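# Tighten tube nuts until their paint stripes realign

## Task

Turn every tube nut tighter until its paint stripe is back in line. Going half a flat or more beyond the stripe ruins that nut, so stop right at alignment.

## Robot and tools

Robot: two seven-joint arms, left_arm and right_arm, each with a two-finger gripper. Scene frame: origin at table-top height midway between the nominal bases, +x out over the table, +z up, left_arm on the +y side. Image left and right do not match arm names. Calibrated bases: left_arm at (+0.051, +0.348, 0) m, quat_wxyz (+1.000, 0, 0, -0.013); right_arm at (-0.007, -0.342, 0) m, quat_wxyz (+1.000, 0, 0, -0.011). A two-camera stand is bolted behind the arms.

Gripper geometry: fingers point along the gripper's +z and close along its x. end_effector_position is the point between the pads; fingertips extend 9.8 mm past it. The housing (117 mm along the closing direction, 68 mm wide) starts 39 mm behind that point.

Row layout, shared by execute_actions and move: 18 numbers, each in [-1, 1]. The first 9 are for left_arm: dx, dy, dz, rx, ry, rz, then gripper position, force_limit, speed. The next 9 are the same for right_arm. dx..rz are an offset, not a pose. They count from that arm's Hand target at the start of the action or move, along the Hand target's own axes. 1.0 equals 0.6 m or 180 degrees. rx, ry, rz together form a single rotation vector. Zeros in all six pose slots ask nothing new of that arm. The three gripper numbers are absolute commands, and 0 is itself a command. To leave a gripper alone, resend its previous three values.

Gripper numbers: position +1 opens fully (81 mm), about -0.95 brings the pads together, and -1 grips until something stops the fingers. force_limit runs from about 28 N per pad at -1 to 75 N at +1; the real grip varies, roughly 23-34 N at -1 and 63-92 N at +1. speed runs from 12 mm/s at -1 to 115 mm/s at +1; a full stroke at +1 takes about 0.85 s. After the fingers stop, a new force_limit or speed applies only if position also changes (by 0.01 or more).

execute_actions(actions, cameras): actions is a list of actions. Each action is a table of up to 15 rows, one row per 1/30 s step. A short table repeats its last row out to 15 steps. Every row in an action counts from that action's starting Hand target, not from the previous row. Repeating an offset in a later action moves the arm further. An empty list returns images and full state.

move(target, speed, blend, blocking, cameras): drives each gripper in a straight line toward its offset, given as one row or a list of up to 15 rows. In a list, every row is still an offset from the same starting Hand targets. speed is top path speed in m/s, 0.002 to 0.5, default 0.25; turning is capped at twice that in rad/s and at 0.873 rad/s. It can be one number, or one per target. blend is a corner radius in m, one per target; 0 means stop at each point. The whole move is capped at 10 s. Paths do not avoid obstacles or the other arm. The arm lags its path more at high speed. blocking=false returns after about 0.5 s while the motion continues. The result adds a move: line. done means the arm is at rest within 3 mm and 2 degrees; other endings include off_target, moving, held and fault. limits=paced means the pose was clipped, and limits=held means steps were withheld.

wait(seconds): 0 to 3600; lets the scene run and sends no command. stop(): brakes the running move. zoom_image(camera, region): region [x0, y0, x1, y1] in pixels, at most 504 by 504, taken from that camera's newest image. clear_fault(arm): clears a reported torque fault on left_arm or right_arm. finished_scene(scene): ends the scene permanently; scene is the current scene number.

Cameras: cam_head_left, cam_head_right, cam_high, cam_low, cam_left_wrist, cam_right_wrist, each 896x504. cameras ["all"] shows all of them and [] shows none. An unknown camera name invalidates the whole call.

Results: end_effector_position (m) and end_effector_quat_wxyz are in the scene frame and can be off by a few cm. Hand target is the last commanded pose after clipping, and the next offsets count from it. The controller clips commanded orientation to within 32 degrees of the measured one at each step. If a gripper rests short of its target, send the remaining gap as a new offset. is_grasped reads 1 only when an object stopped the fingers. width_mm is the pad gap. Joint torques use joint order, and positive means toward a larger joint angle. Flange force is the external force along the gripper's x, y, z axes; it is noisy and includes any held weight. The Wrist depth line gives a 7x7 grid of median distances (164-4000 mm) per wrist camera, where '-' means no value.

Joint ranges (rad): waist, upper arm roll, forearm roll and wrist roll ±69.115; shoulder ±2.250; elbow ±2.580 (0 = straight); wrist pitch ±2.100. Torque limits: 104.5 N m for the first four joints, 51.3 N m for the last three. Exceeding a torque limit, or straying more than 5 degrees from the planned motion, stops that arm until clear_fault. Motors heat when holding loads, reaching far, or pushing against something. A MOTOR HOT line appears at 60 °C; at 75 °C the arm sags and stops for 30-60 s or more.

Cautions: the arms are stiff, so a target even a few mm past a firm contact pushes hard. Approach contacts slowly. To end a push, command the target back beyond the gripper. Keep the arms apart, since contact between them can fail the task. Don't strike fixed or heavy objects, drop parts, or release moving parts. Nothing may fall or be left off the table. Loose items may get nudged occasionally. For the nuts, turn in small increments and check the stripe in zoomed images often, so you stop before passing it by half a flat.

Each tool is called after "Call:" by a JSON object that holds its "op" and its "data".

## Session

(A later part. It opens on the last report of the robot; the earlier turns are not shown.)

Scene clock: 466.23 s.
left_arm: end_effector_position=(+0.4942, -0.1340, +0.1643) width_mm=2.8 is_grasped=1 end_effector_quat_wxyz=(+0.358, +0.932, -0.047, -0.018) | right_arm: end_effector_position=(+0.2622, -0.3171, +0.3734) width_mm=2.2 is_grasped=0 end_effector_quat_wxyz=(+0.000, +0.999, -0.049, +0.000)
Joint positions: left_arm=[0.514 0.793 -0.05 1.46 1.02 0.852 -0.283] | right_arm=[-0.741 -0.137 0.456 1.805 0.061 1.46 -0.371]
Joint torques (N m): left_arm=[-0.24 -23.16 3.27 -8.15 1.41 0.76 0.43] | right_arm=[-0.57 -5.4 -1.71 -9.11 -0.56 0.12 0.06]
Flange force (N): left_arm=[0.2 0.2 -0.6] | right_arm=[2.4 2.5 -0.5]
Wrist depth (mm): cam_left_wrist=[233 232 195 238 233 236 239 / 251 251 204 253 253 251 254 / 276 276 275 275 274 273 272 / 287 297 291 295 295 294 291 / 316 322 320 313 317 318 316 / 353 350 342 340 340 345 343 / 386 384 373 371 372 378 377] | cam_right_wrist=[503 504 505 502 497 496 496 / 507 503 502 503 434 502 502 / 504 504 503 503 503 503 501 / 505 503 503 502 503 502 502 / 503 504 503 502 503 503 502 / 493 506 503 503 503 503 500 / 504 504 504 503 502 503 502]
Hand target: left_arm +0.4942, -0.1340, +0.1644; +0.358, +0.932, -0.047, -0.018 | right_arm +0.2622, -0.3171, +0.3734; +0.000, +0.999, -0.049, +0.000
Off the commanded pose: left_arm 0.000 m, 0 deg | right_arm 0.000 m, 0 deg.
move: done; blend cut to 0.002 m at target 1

Call:
{"op": "move", "data": {"target": [-0.0597,-0.096,-0.2326,-0.0489,0,0,-0.98,1,1,0,0,0,0,0,0,-0.9,0,0], "speed": 0.2, "cameras": ["cam_left_wrist"]}}

Call:
{"op": "zoom_image", "data": {"camera": "cam_left_wrist", "region": [510, 30, 590, 90]}}

Call:
{"op": "zoom_image", "data": {"camera": "cam_left_wrist", "region": [510, 100, 590, 160]}}

Scene clock: 467.93 s.
left_arm: end_effector_position=(+0.4721, +0.0050, +0.2295) width_mm=2.8 is_grasped=1 end_effector_quat_wxyz=(+0.428, +0.902, -0.045, -0.021) | right_arm: end_effector_position=(+0.2622, -0.3171, +0.3734) width_mm=2.2 is_grasped=0 end_effector_quat_wxyz=(+0.000, +0.999, -0.049, +0.000)
Joint positions: left_arm=[0.205 0.589 -0.038 1.758 1.113 1.064 -0.62] | right_arm=[-0.741 -0.137 0.456 1.805 0.061 1.46 -0.371]
Joint torques (N m): left_arm=[0.02 -18.59 3.07 -6.94 1.62 1.68 0.37] | right_arm=[-0.55 -5.38 -1.67 -9.12 -0.55 0.11 0.08]
Flange force (N): left_arm=[-0.5 -0.7 -0.7] | right_arm=[2.2 2.4 -0.5]
Wrist depth (mm): cam_left_wrist=[320 318 304 274 303 308 314 / 347 346 330 291 328 335 341 / 381 378 376 319 366 373 372 / 421 406 416 414 412 412 418 / 467 385 462 448 460 457 455 / 528 386 519 519 513 511 513 / 605 603 579 596 591 586 603] | cam_right_wrist=[504 504 503 503 496 496 495 / 503 504 505 503 434 503 502 / 505 504 505 502 501 502 502 / 505 505 503 503 503 504 502 / 503 503 503 502 503 504 501 / 493 505 501 505 503 502 501 / 503 504 505 505 503 504 502]
Hand target: left_arm +0.4721, +0.0051, +0.2296; +0.428, +0.902, -0.045, -0.021 | right_arm +0.2622, -0.3171, +0.3734; +0.000, +0.999, -0.049, +0.000
Off the commanded pose: left_arm 0.000 m, 0 deg | right_arm 0.000 m, 0 deg.
move: done

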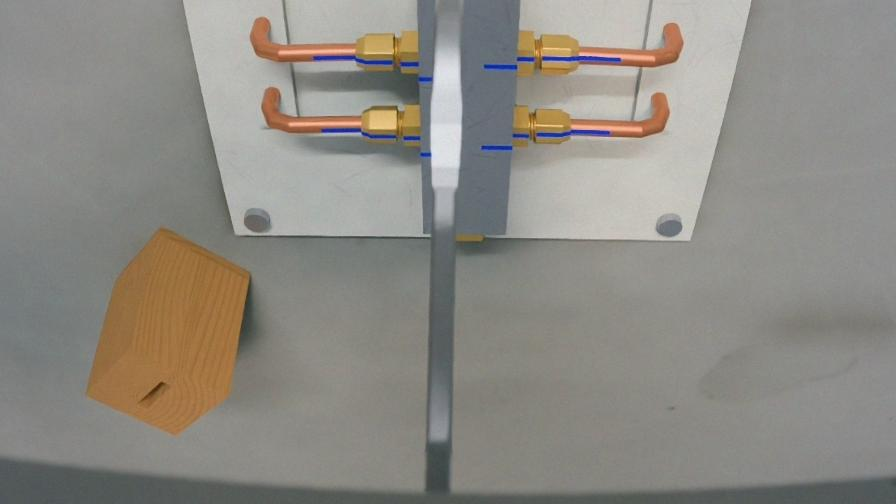

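Scaled by 6.300 from the camera's image (finer frame: 1280x720).

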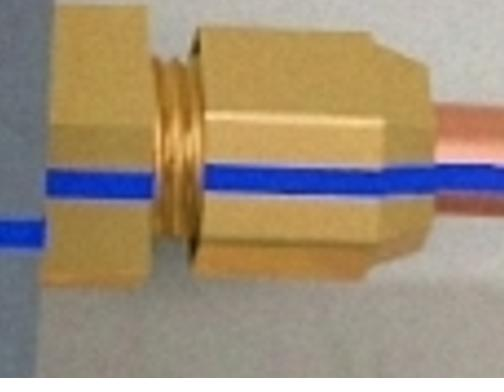

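Scaled by 6.300 from the camera's image (finer frame: 1280x720).

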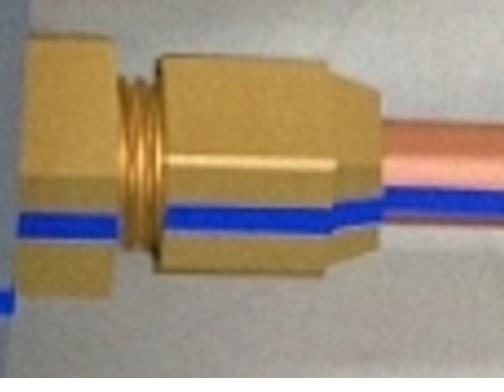

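Call:
{"op": "move", "data": {"target": [0,-0.3298,-0.3253,0.382,0,0,-0.98,1,1,0,0,0,0,0,0,-0.9,0,0], "speed": 0.2, "cameras": ["cam_left_wrist","cam_head_right","cam_high"]}}

Scene clock: 472.97 s.
left_arm: end_effector_position=(+0.4998, +0.2800, +0.1996) width_mm=2.8 is_grasped=1 end_effector_quat_wxyz=(-0.156, +0.986, -0.049, +0.008) | right_arm: end_effector_position=(+0.2622, -0.3171, +0.3734) width_mm=2.2 is_grasped=0 end_effector_quat_wxyz=(+0.000, +0.999, -0.049, +0.000)
Joint positions: left_arm=[0.634 0.563 -0.563 1.636 -0.028 1.036 0.08] | right_arm=[-0.741 -0.137 0.456 1.805 0.061 1.46 -0.371]
Joint torques (N m): left_arm=[-0.19 -17.06 -1.31 -7.61 -1.19 0.15 0.42] | right_arm=[-0.59 -5.38 -1.66 -9.12 -0.55 0.13 0.06]
Flange force (N): left_arm=[-0.8 -1.3 -0.8] | right_arm=[2.3 2.5 -0.4]
Wrist depth (mm): cam_left_wrist=[393 391 390 392 392 393 397 / 378 379 380 381 381 380 382 / 368 368 366 368 367 368 370 / 356 358 357 359 359 359 356 / 345 348 348 349 350 349 350 / 335 339 339 342 339 339 337 / 327 329 330 331 330 331 330] | cam_right_wrist=[503 504 502 502 497 497 497 / 504 505 503 503 434 501 502 / 503 503 502 504 503 502 499 / 503 504 504 503 502 503 502 / 503 503 505 503 503 504 503 / 492 503 505 503 503 503 502 / 504 503 504 503 505 503 500]
Hand target: left_arm +0.4998, +0.2800, +0.1996; -0.156, +0.986, -0.049, +0.008 | right_arm +0.2622, -0.3171, +0.3734; +0.000, +0.999, -0.049, +0.000
Off the commanded pose: left_arm 0.000 m, 0 deg | right_arm 0.000 m, 0 deg.
move: done
Images, in order (width x height): cam_head_right 896x504, cam_high 896x504, cam_left_wrist 896x504.

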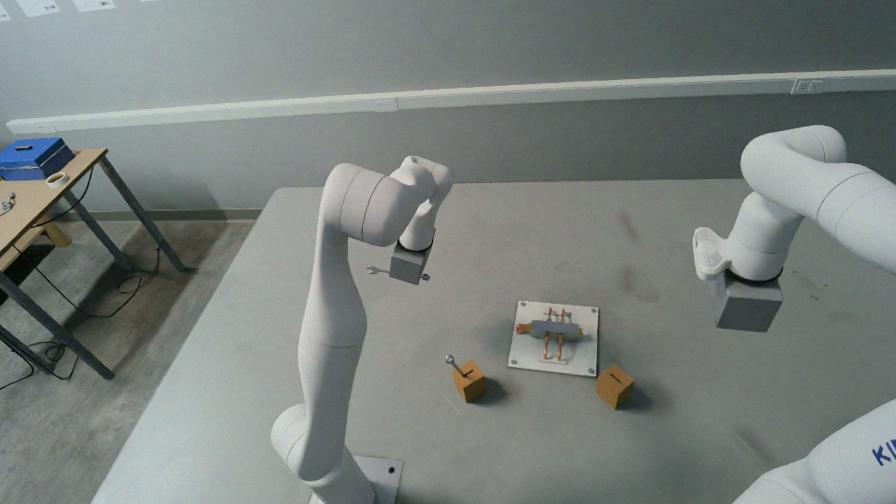

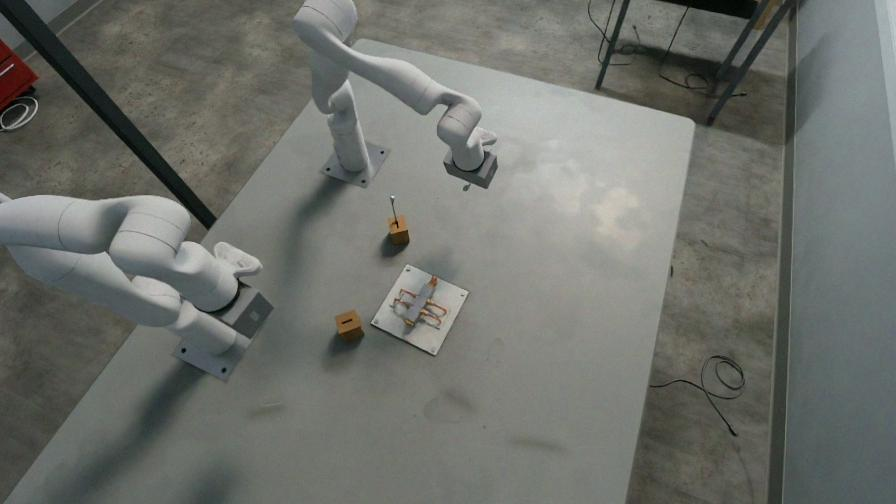

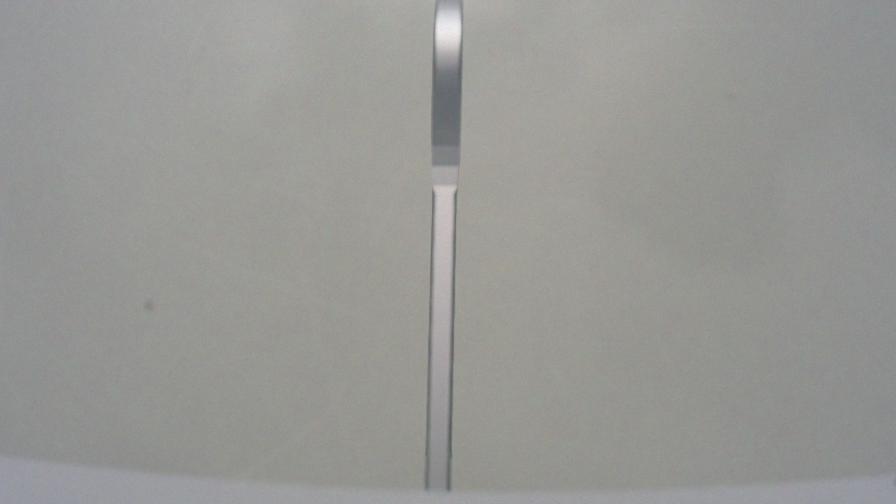

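Call:
{"op": "move", "data": {"target": [0,0.0865,0.2663,0,0,0,-0.98,1,1,0,0,0,0,0,0,-0.9,0,0], "speed": 0.15, "cameras": ["cam_head_right"]}}

Call:
{"op": "zoom_image", "data": {"camera": "cam_head_right", "region": [340, 220, 460, 320]}}

Scene clock: 474.77 s.
left_arm: end_effector_position=(+0.4998, +0.2799, +0.0316) width_mm=2.8 is_grasped=1 end_effector_quat_wxyz=(-0.156, +0.986, -0.049, +0.008) | right_arm: end_effector_position=(+0.2622, -0.3171, +0.3734) width_mm=2.2 is_grasped=0 end_effector_quat_wxyz=(+0.000, +0.999, -0.049, +0.000)
Joint positions: left_arm=[0.576 0.85 -0.479 1.779 0.076 0.626 0.099] | right_arm=[-0.741 -0.137 0.456 1.805 0.061 1.46 -0.371]
Joint torques (N m): left_arm=[-0.2 -19.13 -1.8 -4.44 -0.88 0.15 0.42] | right_arm=[-0.58 -5.37 -1.7 -9.13 -0.56 0.12 0.08]
Flange force (N): left_arm=[-0.1 -0.7 -1.9] | right_arm=[2.2 2.5 -0.4]
Wrist depth (mm): cam_left_wrist=[196 196 196 196 197 197 197 / 190 190 190 190 191 191 191 / 185 185 185 184 185 185 186 / 179 179 180 180 179 179 180 / 174 174 175 175 175 175 175 / 170 169 170 169 170 171 170 / - 166 167 166 166 166 167] | cam_right_wrist=[504 502 503 503 496 496 497 / 505 505 503 502 434 503 501 / 504 505 503 504 502 503 502 / 503 503 503 502 502 501 503 / 504 504 503 503 504 503 503 / 493 504 505 503 503 503 503 / 503 504 504 504 503 503 501]
Hand target: left_arm +0.4998, +0.2799, +0.0316; -0.156, +0.986, -0.049, +0.008 | right_arm +0.2622, -0.3171, +0.3734; +0.000, +0.999, -0.049, +0.000
Off the commanded pose: left_arm 0.000 m, 0 deg | right_arm 0.000 m, 0 deg.
move: done

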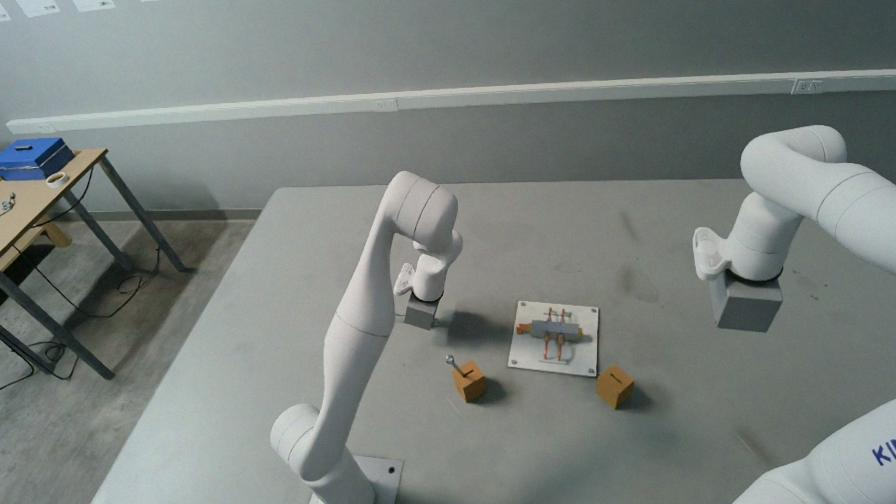

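Scaled by 4.200 from the camera's image (finer frame: 1280x720).

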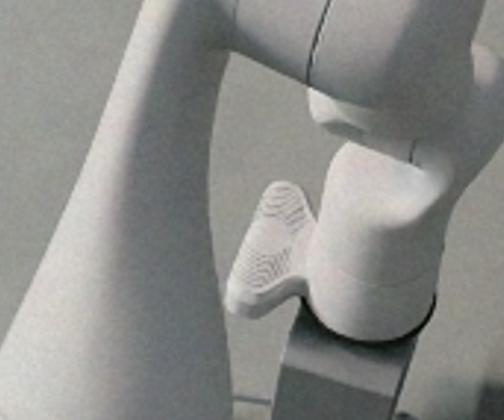

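Call:
{"op": "move", "data": {"target": [0,0.0021,0.0063,0,0,0,-0.98,1,1,0,0,0,0,0,0,-0.9,0,0], "speed": 0.02, "cameras": []}}

Call:
{"op": "move", "data": {"target": [0,0.0016,0.0048,0,0,0,-0.98,1,1,0,0,0,0,0,0,-0.9,0,0], "speed": 0.02, "cameras": []}}

Scene clock: 475.63 s.
left_arm: end_effector_position=(+0.4998, +0.2799, +0.0276) width_mm=2.8 is_grasped=1 end_effector_quat_wxyz=(-0.156, +0.986, -0.049, +0.008) | right_arm: end_effector_position=(+0.2622, -0.3171, +0.3734) width_mm=2.2 is_grasped=0 end_effector_quat_wxyz=(+0.000, +0.999, -0.049, +0.000)
Joint positions: left_arm=[0.574 0.858 -0.477 1.779 0.079 0.617 0.099] | right_arm=[-0.741 -0.137 0.456 1.805 0.061 1.46 -0.371]
Joint torques (N m): left_arm=[-0.22 -19.13 -1.86 -4.46 -0.89 0.16 0.39] | right_arm=[-0.57 -5.4 -1.68 -9.1 -0.55 0.12 0.08]
Flange force (N): left_arm=[-0.5 -0.7 -1.9] | right_arm=[2.3 2.4 -0.5]
Wrist depth (mm): cam_left_wrist=[191 191 191 192 192 192 192 / 186 186 185 - 186 186 187 / 180 180 180 179 180 181 181 / 174 175 175 175 176 176 176 / 170 170 171 171 171 171 171 / 166 166 166 166 167 167 167 / - - - - - - -] | cam_right_wrist=[505 503 503 503 496 496 497 / 504 503 503 502 434 500 502 / 505 503 503 503 503 502 503 / 504 504 504 503 503 502 501 / 505 503 505 503 505 501 500 / 493 504 504 504 502 502 501 / 505 505 503 503 503 503 504]
Hand target: left_arm +0.4998, +0.2799, +0.0276; -0.156, +0.986, -0.049, +0.008 | right_arm +0.2622, -0.3171, +0.3734; +0.000, +0.999, -0.049, +0.000
Off the commanded pose: left_arm 0.000 m, 0 deg | right_arm 0.000 m, 0 deg.
move: done

Scene clock: 476.13 s.
left_arm: end_effector_position=(+0.4998, +0.2799, +0.0246) width_mm=2.8 is_grasped=1 end_effector_quat_wxyz=(-0.156, +0.986, -0.049, +0.008) | right_arm: end_effector_position=(+0.2622, -0.3171, +0.3734) width_mm=2.2 is_grasped=0 end_effector_quat_wxyz=(+0.000, +0.999, -0.049, +0.000)
Joint positions: left_arm=[0.573 0.865 -0.475 1.78 0.08 0.611 0.1] | right_arm=[-0.741 -0.137 0.456 1.805 0.061 1.46 -0.371]
Joint torques (N m): left_arm=[-0.2 -19.24 -1.85 -4.37 -0.87 0.2 0.38] | right_arm=[-0.59 -5.38 -1.65 -9.13 -0.57 0.12 0.07]
Flange force (N): left_arm=[-0.4 -0.6 -1.7] | right_arm=[2.2 2.4 -0.4]
Wrist depth (mm): cam_left_wrist=[188 188 187 188 188 189 189 / 182 182 181 - 183 183 183 / 177 177 177 176 178 178 178 / 171 172 172 172 173 173 173 / 167 167 167 167 168 168 168 / - - - - - - - / - - - - - - -] | cam_right_wrist=[504 504 504 504 497 498 497 / 504 503 503 504 434 503 502 / 504 504 503 503 502 502 500 / 504 505 504 502 502 501 503 / 503 504 503 504 504 503 502 / 493 502 503 503 503 502 503 / 505 503 502 505 502 503 502]
Hand target: left_arm +0.4998, +0.2799, +0.0246; -0.156, +0.986, -0.049, +0.008 | right_arm +0.2622, -0.3171, +0.3734; +0.000, +0.999, -0.049, +0.000
Off the commanded pose: left_arm 0.000 m, 0 deg | right_arm 0.000 m, 0 deg.
move: done

Call:
{"op": "move", "data": {"target": [0,0.0010,0.0032,0,0,0,-0.98,1,1,0,0,0,0,0,0,-0.9,0,0], "speed": 0.02, "cameras": []}}

Call:
{"op": "move", "data": {"target": [0,0.0010,0.0032,0,0,0,-0.98,1,1,0,0,0,0,0,0,-0.9,0,0], "speed": 0.02, "cameras": ["cam_left_wrist"]}}

Scene clock: 477.03 s.
left_arm: end_effector_position=(+0.4998, +0.2799, +0.0226) width_mm=2.8 is_grasped=1 end_effector_quat_wxyz=(-0.156, +0.986, -0.049, +0.008) | right_arm: end_effector_position=(+0.2622, -0.3171, +0.3734) width_mm=2.2 is_grasped=0 end_effector_quat_wxyz=(+0.000, +0.999, -0.049, +0.000)
Joint positions: left_arm=[0.572 0.869 -0.473 1.78 0.082 0.607 0.1] | right_arm=[-0.741 -0.137 0.456 1.805 0.061 1.46 -0.371]
Joint torques (N m): left_arm=[-0.21 -19.21 -1.86 -4.37 -0.89 0.2 0.4] | right_arm=[-0.56 -5.36 -1.67 -9.11 -0.55 0.13 0.07]
Flange force (N): left_arm=[-0.5 -0.7 -1.8] | right_arm=[2.2 2.4 -0.4]
Wrist depth (mm): cam_left_wrist=[185 185 184 186 185 186 187 / 180 180 179 178 179 181 181 / 174 175 175 174 175 176 176 / 170 170 170 170 170 171 171 / 166 166 167 166 166 166 166 / - - - - - - - / - - - - - - -] | cam_right_wrist=[504 504 503 503 494 496 497 / 505 504 503 503 434 503 503 / 504 505 504 503 502 503 502 / 505 505 503 503 501 502 503 / 504 505 503 505 503 502 503 / 493 504 506 503 504 503 501 / 505 503 505 505 503 501 503]
Hand target: left_arm +0.4998, +0.2799, +0.0226; -0.156, +0.986, -0.049, +0.008 | right_arm +0.2622, -0.3171, +0.3734; +0.000, +0.999, -0.049, +0.000
Off the commanded pose: left_arm 0.000 m, 0 deg | right_arm 0.000 m, 0 deg.
move: done

Scene clock: 477.53 s.
left_arm: end_effector_position=(+0.4998, +0.2799, +0.0206) width_mm=2.8 is_grasped=1 end_effector_quat_wxyz=(-0.156, +0.986, -0.049, +0.008) | right_arm: end_effector_position=(+0.2622, -0.3171, +0.3734) width_mm=2.2 is_grasped=0 end_effector_quat_wxyz=(+0.000, +0.999, -0.049, +0.000)
Joint positions: left_arm=[0.571 0.873 -0.472 1.78 0.083 0.603 0.1] | right_arm=[-0.741 -0.137 0.456 1.805 0.061 1.46 -0.371]
Joint torques (N m): left_arm=[-0.22 -19.22 -1.84 -4.31 -0.87 0.19 0.43] | right_arm=[-0.58 -5.35 -1.68 -9.12 -0.54 0.12 0.05]
Flange force (N): left_arm=[-0.5 -0.7 -1.8] | right_arm=[2.2 2.5 -0.5]
Wrist depth (mm): cam_left_wrist=[183 183 182 184 183 184 184 / 178 178 177 177 177 179 179 / 171 172 173 172 172 174 174 / 168 168 168 168 168 169 169 / - - - - - 165 - / - - - - - - - / - - - - - - -] | cam_right_wrist=[505 503 503 502 496 496 496 / 505 504 503 503 434 502 502 / 505 506 505 503 503 503 501 / 505 505 503 503 503 502 502 / 502 503 503 506 505 503 503 / 493 504 503 503 501 503 502 / 505 504 505 502 505 504 503]
Hand target: left_arm +0.4998, +0.2799, +0.0206; -0.156, +0.986, -0.049, +0.008 | right_arm +0.2622, -0.3171, +0.3734; +0.000, +0.999, -0.049, +0.000
Off the commanded pose: left_arm 0.000 m, 0 deg | right_arm 0.000 m, 0 deg.
move: done

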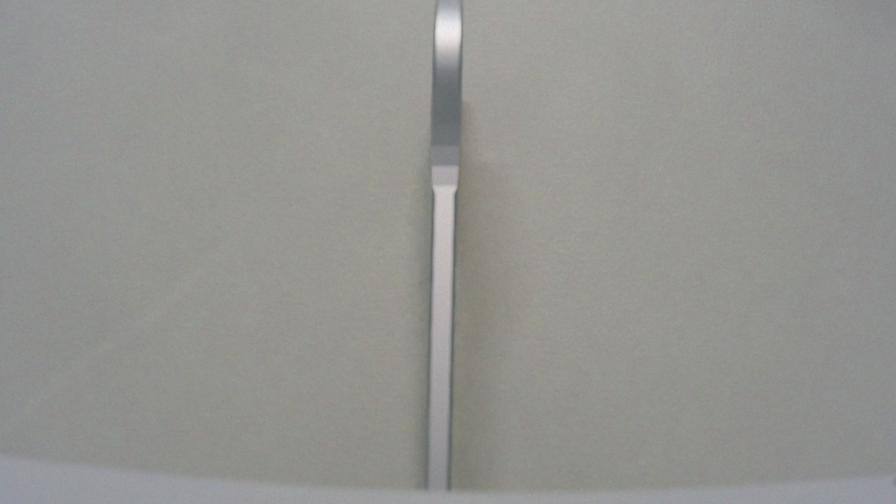

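Call:
{"op": "move", "data": {"target": [0,0.0005,0.0016,0,0,0,-0.98,1,1,0,0,0,0,0,0,-0.9,0,0], "speed": 0.02, "cameras": []}}

Call:
{"op": "move", "data": {"target": [0,0.0005,0.0016,0,0,0,-0.98,1,1,0,0,0,0,0,0,-0.9,0,0], "speed": 0.02, "cameras": []}}

Call:
{"op": "move", "data": {"target": [0,0.0005,0.0016,0,0,0,-0.98,1,1,0,0,0,0,0,0,-0.9,0,0], "speed": 0.02, "cameras": []}}

Scene clock: 478.60 s.
left_arm: end_effector_position=(+0.4998, +0.2799, +0.0196) width_mm=2.8 is_grasped=1 end_effector_quat_wxyz=(-0.156, +0.986, -0.049, +0.008) | right_arm: end_effector_position=(+0.2622, -0.3171, +0.3734) width_mm=2.2 is_grasped=0 end_effector_quat_wxyz=(+0.000, +0.999, -0.049, +0.000)
Joint positions: left_arm=[0.571 0.875 -0.472 1.781 0.083 0.6 0.1] | right_arm=[-0.741 -0.137 0.456 1.805 0.061 1.46 -0.371]
Joint torques (N m): left_arm=[-0.22 -19.32 -1.87 -4.29 -0.87 0.17 0.45] | right_arm=[-0.6 -5.38 -1.68 -9.11 -0.54 0.12 0.06]
Flange force (N): left_arm=[-0.3 -0.7 -1.7] | right_arm=[2.3 2.5 -0.5]
Wrist depth (mm): cam_left_wrist=[182 182 181 183 181 183 183 / 177 177 175 176 176 178 178 / 170 171 171 171 171 172 172 / 167 167 167 166 167 167 167 / - - - - - - - / - - - - - - - / - - - - - - -] | cam_right_wrist=[503 504 504 502 495 497 496 / 506 503 502 502 436 501 502 / 503 505 503 502 504 503 502 / 503 505 504 504 505 502 502 / 503 504 504 503 504 501 502 / 493 503 504 503 502 502 500 / 504 503 503 505 503 504 501]
Hand target: left_arm +0.4998, +0.2799, +0.0196; -0.156, +0.986, -0.049, +0.008 | right_arm +0.2622, -0.3171, +0.3734; +0.000, +0.999, -0.049, +0.000
Off the commanded pose: left_arm 0.000 m, 0 deg | right_arm 0.000 m, 0 deg.
move: done

Scene clock: 479.10 s.
left_arm: end_effector_position=(+0.4998, +0.2799, +0.0186) width_mm=2.8 is_grasped=1 end_effector_quat_wxyz=(-0.156, +0.986, -0.049, +0.008) | right_arm: end_effector_position=(+0.2622, -0.3171, +0.3734) width_mm=2.2 is_grasped=0 end_effector_quat_wxyz=(+0.000, +0.999, -0.049, +0.000)
Joint positions: left_arm=[0.57 0.877 -0.471 1.781 0.084 0.598 0.1] | right_arm=[-0.741 -0.137 0.456 1.805 0.061 1.46 -0.371]
Joint torques (N m): left_arm=[-0.23 -19.26 -1.87 -4.35 -0.88 0.17 0.4] | right_arm=[-0.57 -5.37 -1.69 -9.12 -0.55 0.13 0.05]
Flange force (N): left_arm=[-0.7 -0.7 -1.8] | right_arm=[2.3 2.5 -0.4]
Wrist depth (mm): cam_left_wrist=[181 181 180 182 180 182 182 / 175 176 174 175 175 176 176 / 170 171 170 170 170 171 171 / - 166 166 166 166 166 167 / - - - - - - - / - - - - - - - / - - - - - - -] | cam_right_wrist=[504 503 504 503 497 496 495 / 503 505 503 502 434 502 502 / 503 503 504 504 503 502 502 / 504 503 503 504 504 502 501 / 502 504 504 503 503 503 502 / 490 503 503 505 503 503 503 / 504 505 505 504 503 503 503]
Hand target: left_arm +0.4998, +0.2799, +0.0186; -0.156, +0.986, -0.049, +0.008 | right_arm +0.2622, -0.3171, +0.3734; +0.000, +0.999, -0.049, +0.000
Off the commanded pose: left_arm 0.000 m, 0 deg | right_arm 0.000 m, 0 deg.
move: done

Scene clock: 479.60 s.
left_arm: end_effector_position=(+0.4998, +0.2799, +0.0175) width_mm=2.8 is_grasped=1 end_effector_quat_wxyz=(-0.156, +0.986, -0.049, +0.008) | right_arm: end_effector_position=(+0.2622, -0.3171, +0.3734) width_mm=2.2 is_grasped=0 end_effector_quat_wxyz=(+0.000, +0.999, -0.049, +0.000)
Joint positions: left_arm=[0.57 0.879 -0.47 1.781 0.085 0.596 0.101] | right_arm=[-0.741 -0.137 0.456 1.805 0.061 1.46 -0.371]
Joint torques (N m): left_arm=[-0.27 -18.29 -1.41 -3.94 -0.61 0.1 0.39] | right_arm=[-0.57 -5.39 -1.73 -9.12 -0.54 0.12 0.06]
Flange force (N): left_arm=[-0.4 -1.4 -4.4] | right_arm=[2.4 2.5 -0.5]
Wrist depth (mm): cam_left_wrist=[180 180 179 180 179 181 181 / 174 175 174 174 174 175 176 / 169 169 169 169 169 170 170 / - 166 166 166 166 167 - / - - - - - - - / - - - - - - - / - - - - - - -] | cam_right_wrist=[505 503 505 503 496 496 494 / 503 504 503 504 434 503 504 / 506 503 505 503 503 502 502 / 506 505 503 503 503 503 502 / 504 504 502 502 502 501 502 / 492 505 503 503 503 502 502 / 503 505 503 504 503 503 502]
Hand target: left_arm +0.4998, +0.2799, +0.0175; -0.156, +0.986, -0.049, +0.008 | right_arm +0.2622, -0.3171, +0.3734; +0.000, +0.999, -0.049, +0.000
Off the commanded pose: left_arm 0.000 m, 0 deg | right_arm 0.000 m, 0 deg.
move: done

Call:
{"op": "move", "data": {"target": [0,0,0,0,0,0,-0.6,-1,-1,0,0,0,0,0,0,-0.9,0,0], "cameras": ["cam_left_wrist"]}}

Scene clock: 481.27 s.
left_arm: end_effector_position=(+0.4998, +0.2799, +0.0175) width_mm=14.6 is_grasped=0 end_effector_quat_wxyz=(-0.156, +0.986, -0.049, +0.008) | right_arm: end_effector_position=(+0.2622, -0.3171, +0.3734) width_mm=2.2 is_grasped=0 end_effector_quat_wxyz=(+0.000, +0.999, -0.049, +0.000)
Joint positions: left_arm=[0.57 0.879 -0.47 1.781 0.085 0.596 0.101] | right_arm=[-0.741 -0.137 0.456 1.805 0.061 1.46 -0.371]
Joint torques (N m): left_arm=[-0.27 -19.09 -1.81 -4.28 -0.79 0.13 0.43] | right_arm=[-0.56 -5.4 -1.66 -9.13 -0.54 0.12 0.05]
Flange force (N): left_arm=[-0.6 -0.8 -2.4] | right_arm=[2.3 2.4 -0.4]
Wrist depth (mm): cam_left_wrist=[180 180 178 180 179 180 181 / 174 174 173 174 174 175 175 / 169 169 168 169 169 170 170 / - 166 166 166 166 167 - / - - - - - - - / - - - - - - - / - - - - - - -] | cam_right_wrist=[505 503 503 502 497 495 497 / 505 504 504 504 434 503 503 / 506 504 503 502 502 503 501 / 505 505 505 504 503 504 502 / 504 503 503 502 503 502 502 / 493 503 503 504 503 503 502 / 505 504 504 504 503 503 502]
Hand target: left_arm +0.4998, +0.2799, +0.0175; -0.156, +0.986, -0.049, +0.008 | right_arm +0.2622, -0.3171, +0.3734; +0.000, +0.999, -0.049, +0.000
Off the commanded pose: left_arm 0.000 m, 0 deg | right_arm 0.000 m, 0 deg.
move: done

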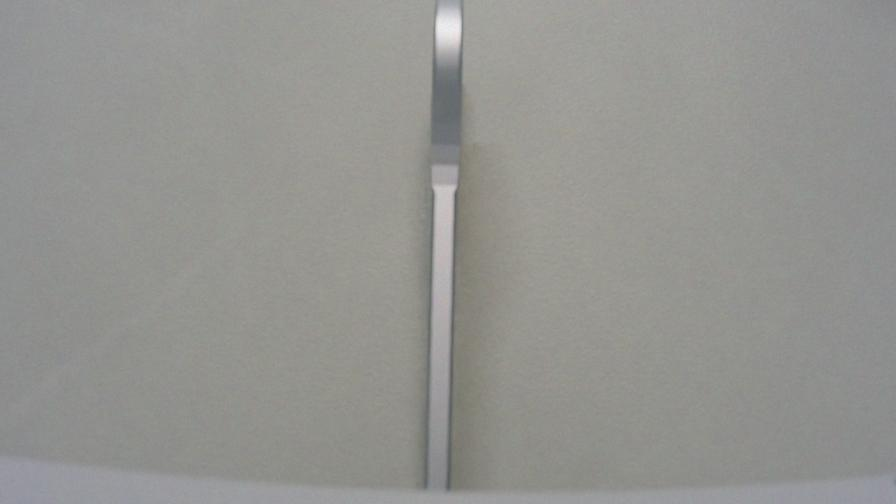

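Call:
{"op": "move", "data": {"target": [0,0,0,0,0,0,0.3,-1,-1,0,0,0,0,0,0,-0.9,0,0], "cameras": ["cam_left_wrist"]}}

Call:
{"op": "wait", "data": {"seconds": 2, "cameras": ["cam_left_wrist"]}}

Scene clock: 485.43 s.
left_arm: end_effector_position=(+0.4998, +0.2800, +0.0176) width_mm=52.0 is_grasped=0 end_effector_quat_wxyz=(-0.156, +0.986, -0.049, +0.008) | right_arm: end_effector_position=(+0.2622, -0.3171, +0.3734) width_mm=2.2 is_grasped=0 end_effector_quat_wxyz=(+0.000, +0.999, -0.049, +0.000)
Joint positions: left_arm=[0.57 0.879 -0.47 1.781 0.084 0.596 0.101] | right_arm=[-0.741 -0.137 0.456 1.805 0.061 1.46 -0.371]
Joint torques (N m): left_arm=[-0.21 -19.12 -1.83 -4.26 -0.82 0.18 0.39] | right_arm=[-0.58 -5.38 -1.65 -9.11 -0.55 0.13 0.07]
Flange force (N): left_arm=[-0.6 -0.8 -2.2] | right_arm=[2.2 2.4 -0.5]
Wrist depth (mm): cam_left_wrist=[180 180 179 180 179 181 181 / 174 174 174 173 174 175 175 / 169 169 168 169 169 170 170 / - 166 166 166 166 166 - / - - - - - - - / - - - - - - - / - - - - - - -] | cam_right_wrist=[503 504 503 503 496 496 495 / 505 505 503 503 434 502 501 / 504 504 504 504 503 503 502 / 504 502 503 503 502 503 502 / 504 505 503 503 504 501 502 / 493 505 504 503 502 503 502 / 502 504 504 504 504 504 502]
Hand target: left_arm +0.4998, +0.2800, +0.0176; -0.156, +0.986, -0.049, +0.008 | right_arm +0.2622, -0.3171, +0.3734; +0.000, +0.999, -0.049, +0.000
Off the commanded pose: left_arm 0.000 m, 0 deg | right_arm 0.000 m, 0 deg.
move: done

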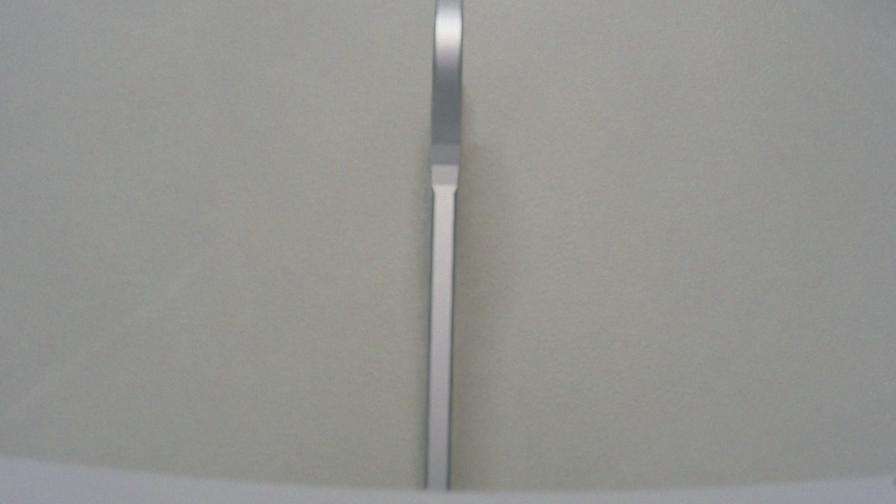

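Scene clock: 487.43 s.
left_arm: end_effector_position=(+0.4998, +0.2800, +0.0176) width_mm=52.0 is_grasped=0 end_effector_quat_wxyz=(-0.156, +0.986, -0.049, +0.008) | right_arm: end_effector_position=(+0.2622, -0.3171, +0.3734) width_mm=2.2 is_grasped=0 end_effector_quat_wxyz=(+0.000, +0.999, -0.049, +0.000)
Joint positions: left_arm=[0.57 0.879 -0.47 1.781 0.084 0.596 0.101] | right_arm=[-0.741 -0.137 0.456 1.805 0.061 1.46 -0.371]
Joint torques (N m): left_arm=[-0.24 -19.07 -1.74 -4.18 -0.83 0.19 0.41] | right_arm=[-0.57 -5.4 -1.69 -9.12 -0.54 0.12 0.04]
Flange force (N): left_arm=[-0.4 -0.8 -2.4] | right_arm=[2.4 2.5 -0.4]
Wrist depth (mm): cam_left_wrist=[180 180 179 180 179 181 181 / 174 174 173 173 174 175 175 / 169 170 168 169 169 170 170 / - 166 166 166 166 166 - / - - - - - - - / - - - - - - - / - - - - - - -] | cam_right_wrist=[505 504 503 503 497 496 496 / 503 504 504 503 434 502 502 / 505 504 503 501 503 504 503 / 504 504 502 502 502 502 502 / 503 504 502 502 504 503 502 / 493 504 503 504 505 502 502 / 503 504 505 503 502 502 504]
Hand target: left_arm +0.4998, +0.2800, +0.0176; -0.156, +0.986, -0.049, +0.008 | right_arm +0.2622, -0.3171, +0.3734; +0.000, +0.999, -0.049, +0.000
Tool commands: left_gripper/position=+0.3 left_gripper/force_limit=-1.0 left_gripper/speed=-1.0 right_gripper/position=-0.9 right_gripper/force_limit=+0.0 right_gripper/speed=+0.0
Off the commanded pose: left_arm 0.000 m, 0 deg | right_arm 0.000 m, 0 deg.
wait: 2.00 s; at rest by 0.17 s

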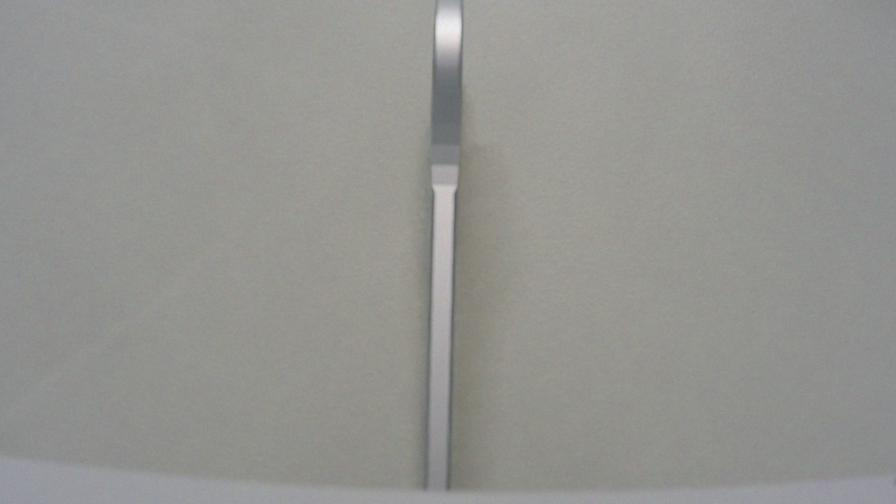

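Call:
{"op": "move", "data": {"target": [0,-0.0515,-0.1585,0,0,0,0.3,-1,-1,0,0,0,0,0,0,-0.9,0,0], "speed": 0.1, "cameras": ["cam_left_wrist"]}}

Scene clock: 488.97 s.
left_arm: end_effector_position=(+0.4998, +0.2800, +0.1175) width_mm=52.0 is_grasped=0 end_effector_quat_wxyz=(-0.156, +0.986, -0.049, +0.008) | right_arm: end_effector_position=(+0.2622, -0.3171, +0.3734) width_mm=2.2 is_grasped=0 end_effector_quat_wxyz=(+0.000, +0.999, -0.049, +0.000)
Joint positions: left_arm=[0.61 0.69 -0.53 1.732 0.022 0.825 0.09] | right_arm=[-0.741 -0.137 0.456 1.805 0.061 1.46 -0.371]
Joint torques (N m): left_arm=[-0.23 -17.91 -1.51 -6.08 -1.03 0.16 0.45] | right_arm=[-0.57 -5.33 -1.63 -9.13 -0.53 0.11 0.08]
Flange force (N): left_arm=[-0.7 -1.1 -1.7] | right_arm=[2.0 2.4 -0.5]
Wrist depth (mm): cam_left_wrist=[296 296 294 295 294 297 298 / 287 287 286 285 285 289 286 / 278 279 277 278 278 279 279 / 270 270 272 270 270 272 272 / 261 264 264 262 265 264 263 / 254 257 256 255 257 258 256 / 248 248 250 249 251 249 250] | cam_right_wrist=[504 503 504 502 496 496 497 / 504 503 503 503 434 502 501 / 503 503 504 504 505 501 502 / 505 505 504 503 502 502 501 / 504 504 504 505 502 503 502 / 492 503 503 504 502 503 501 / 503 504 503 503 504 503 501]
Hand target: left_arm +0.4998, +0.2800, +0.1175; -0.156, +0.986, -0.049, +0.008 | right_arm +0.2622, -0.3171, +0.3734; +0.000, +0.999, -0.049, +0.000
Off the commanded pose: left_arm 0.000 m, 0 deg | right_arm 0.000 m, 0 deg.
move: done

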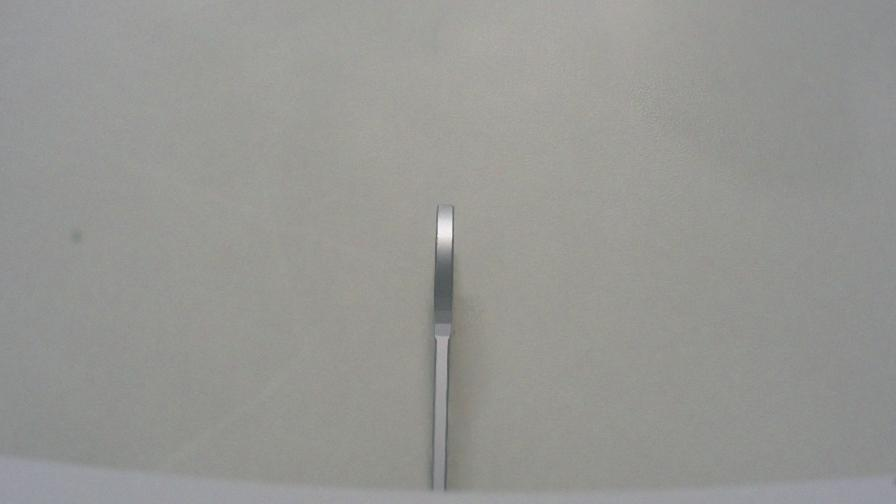

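Call:
{"op": "finished_scene", "data": {"scene": 1}}

The scene is finished: the task was done.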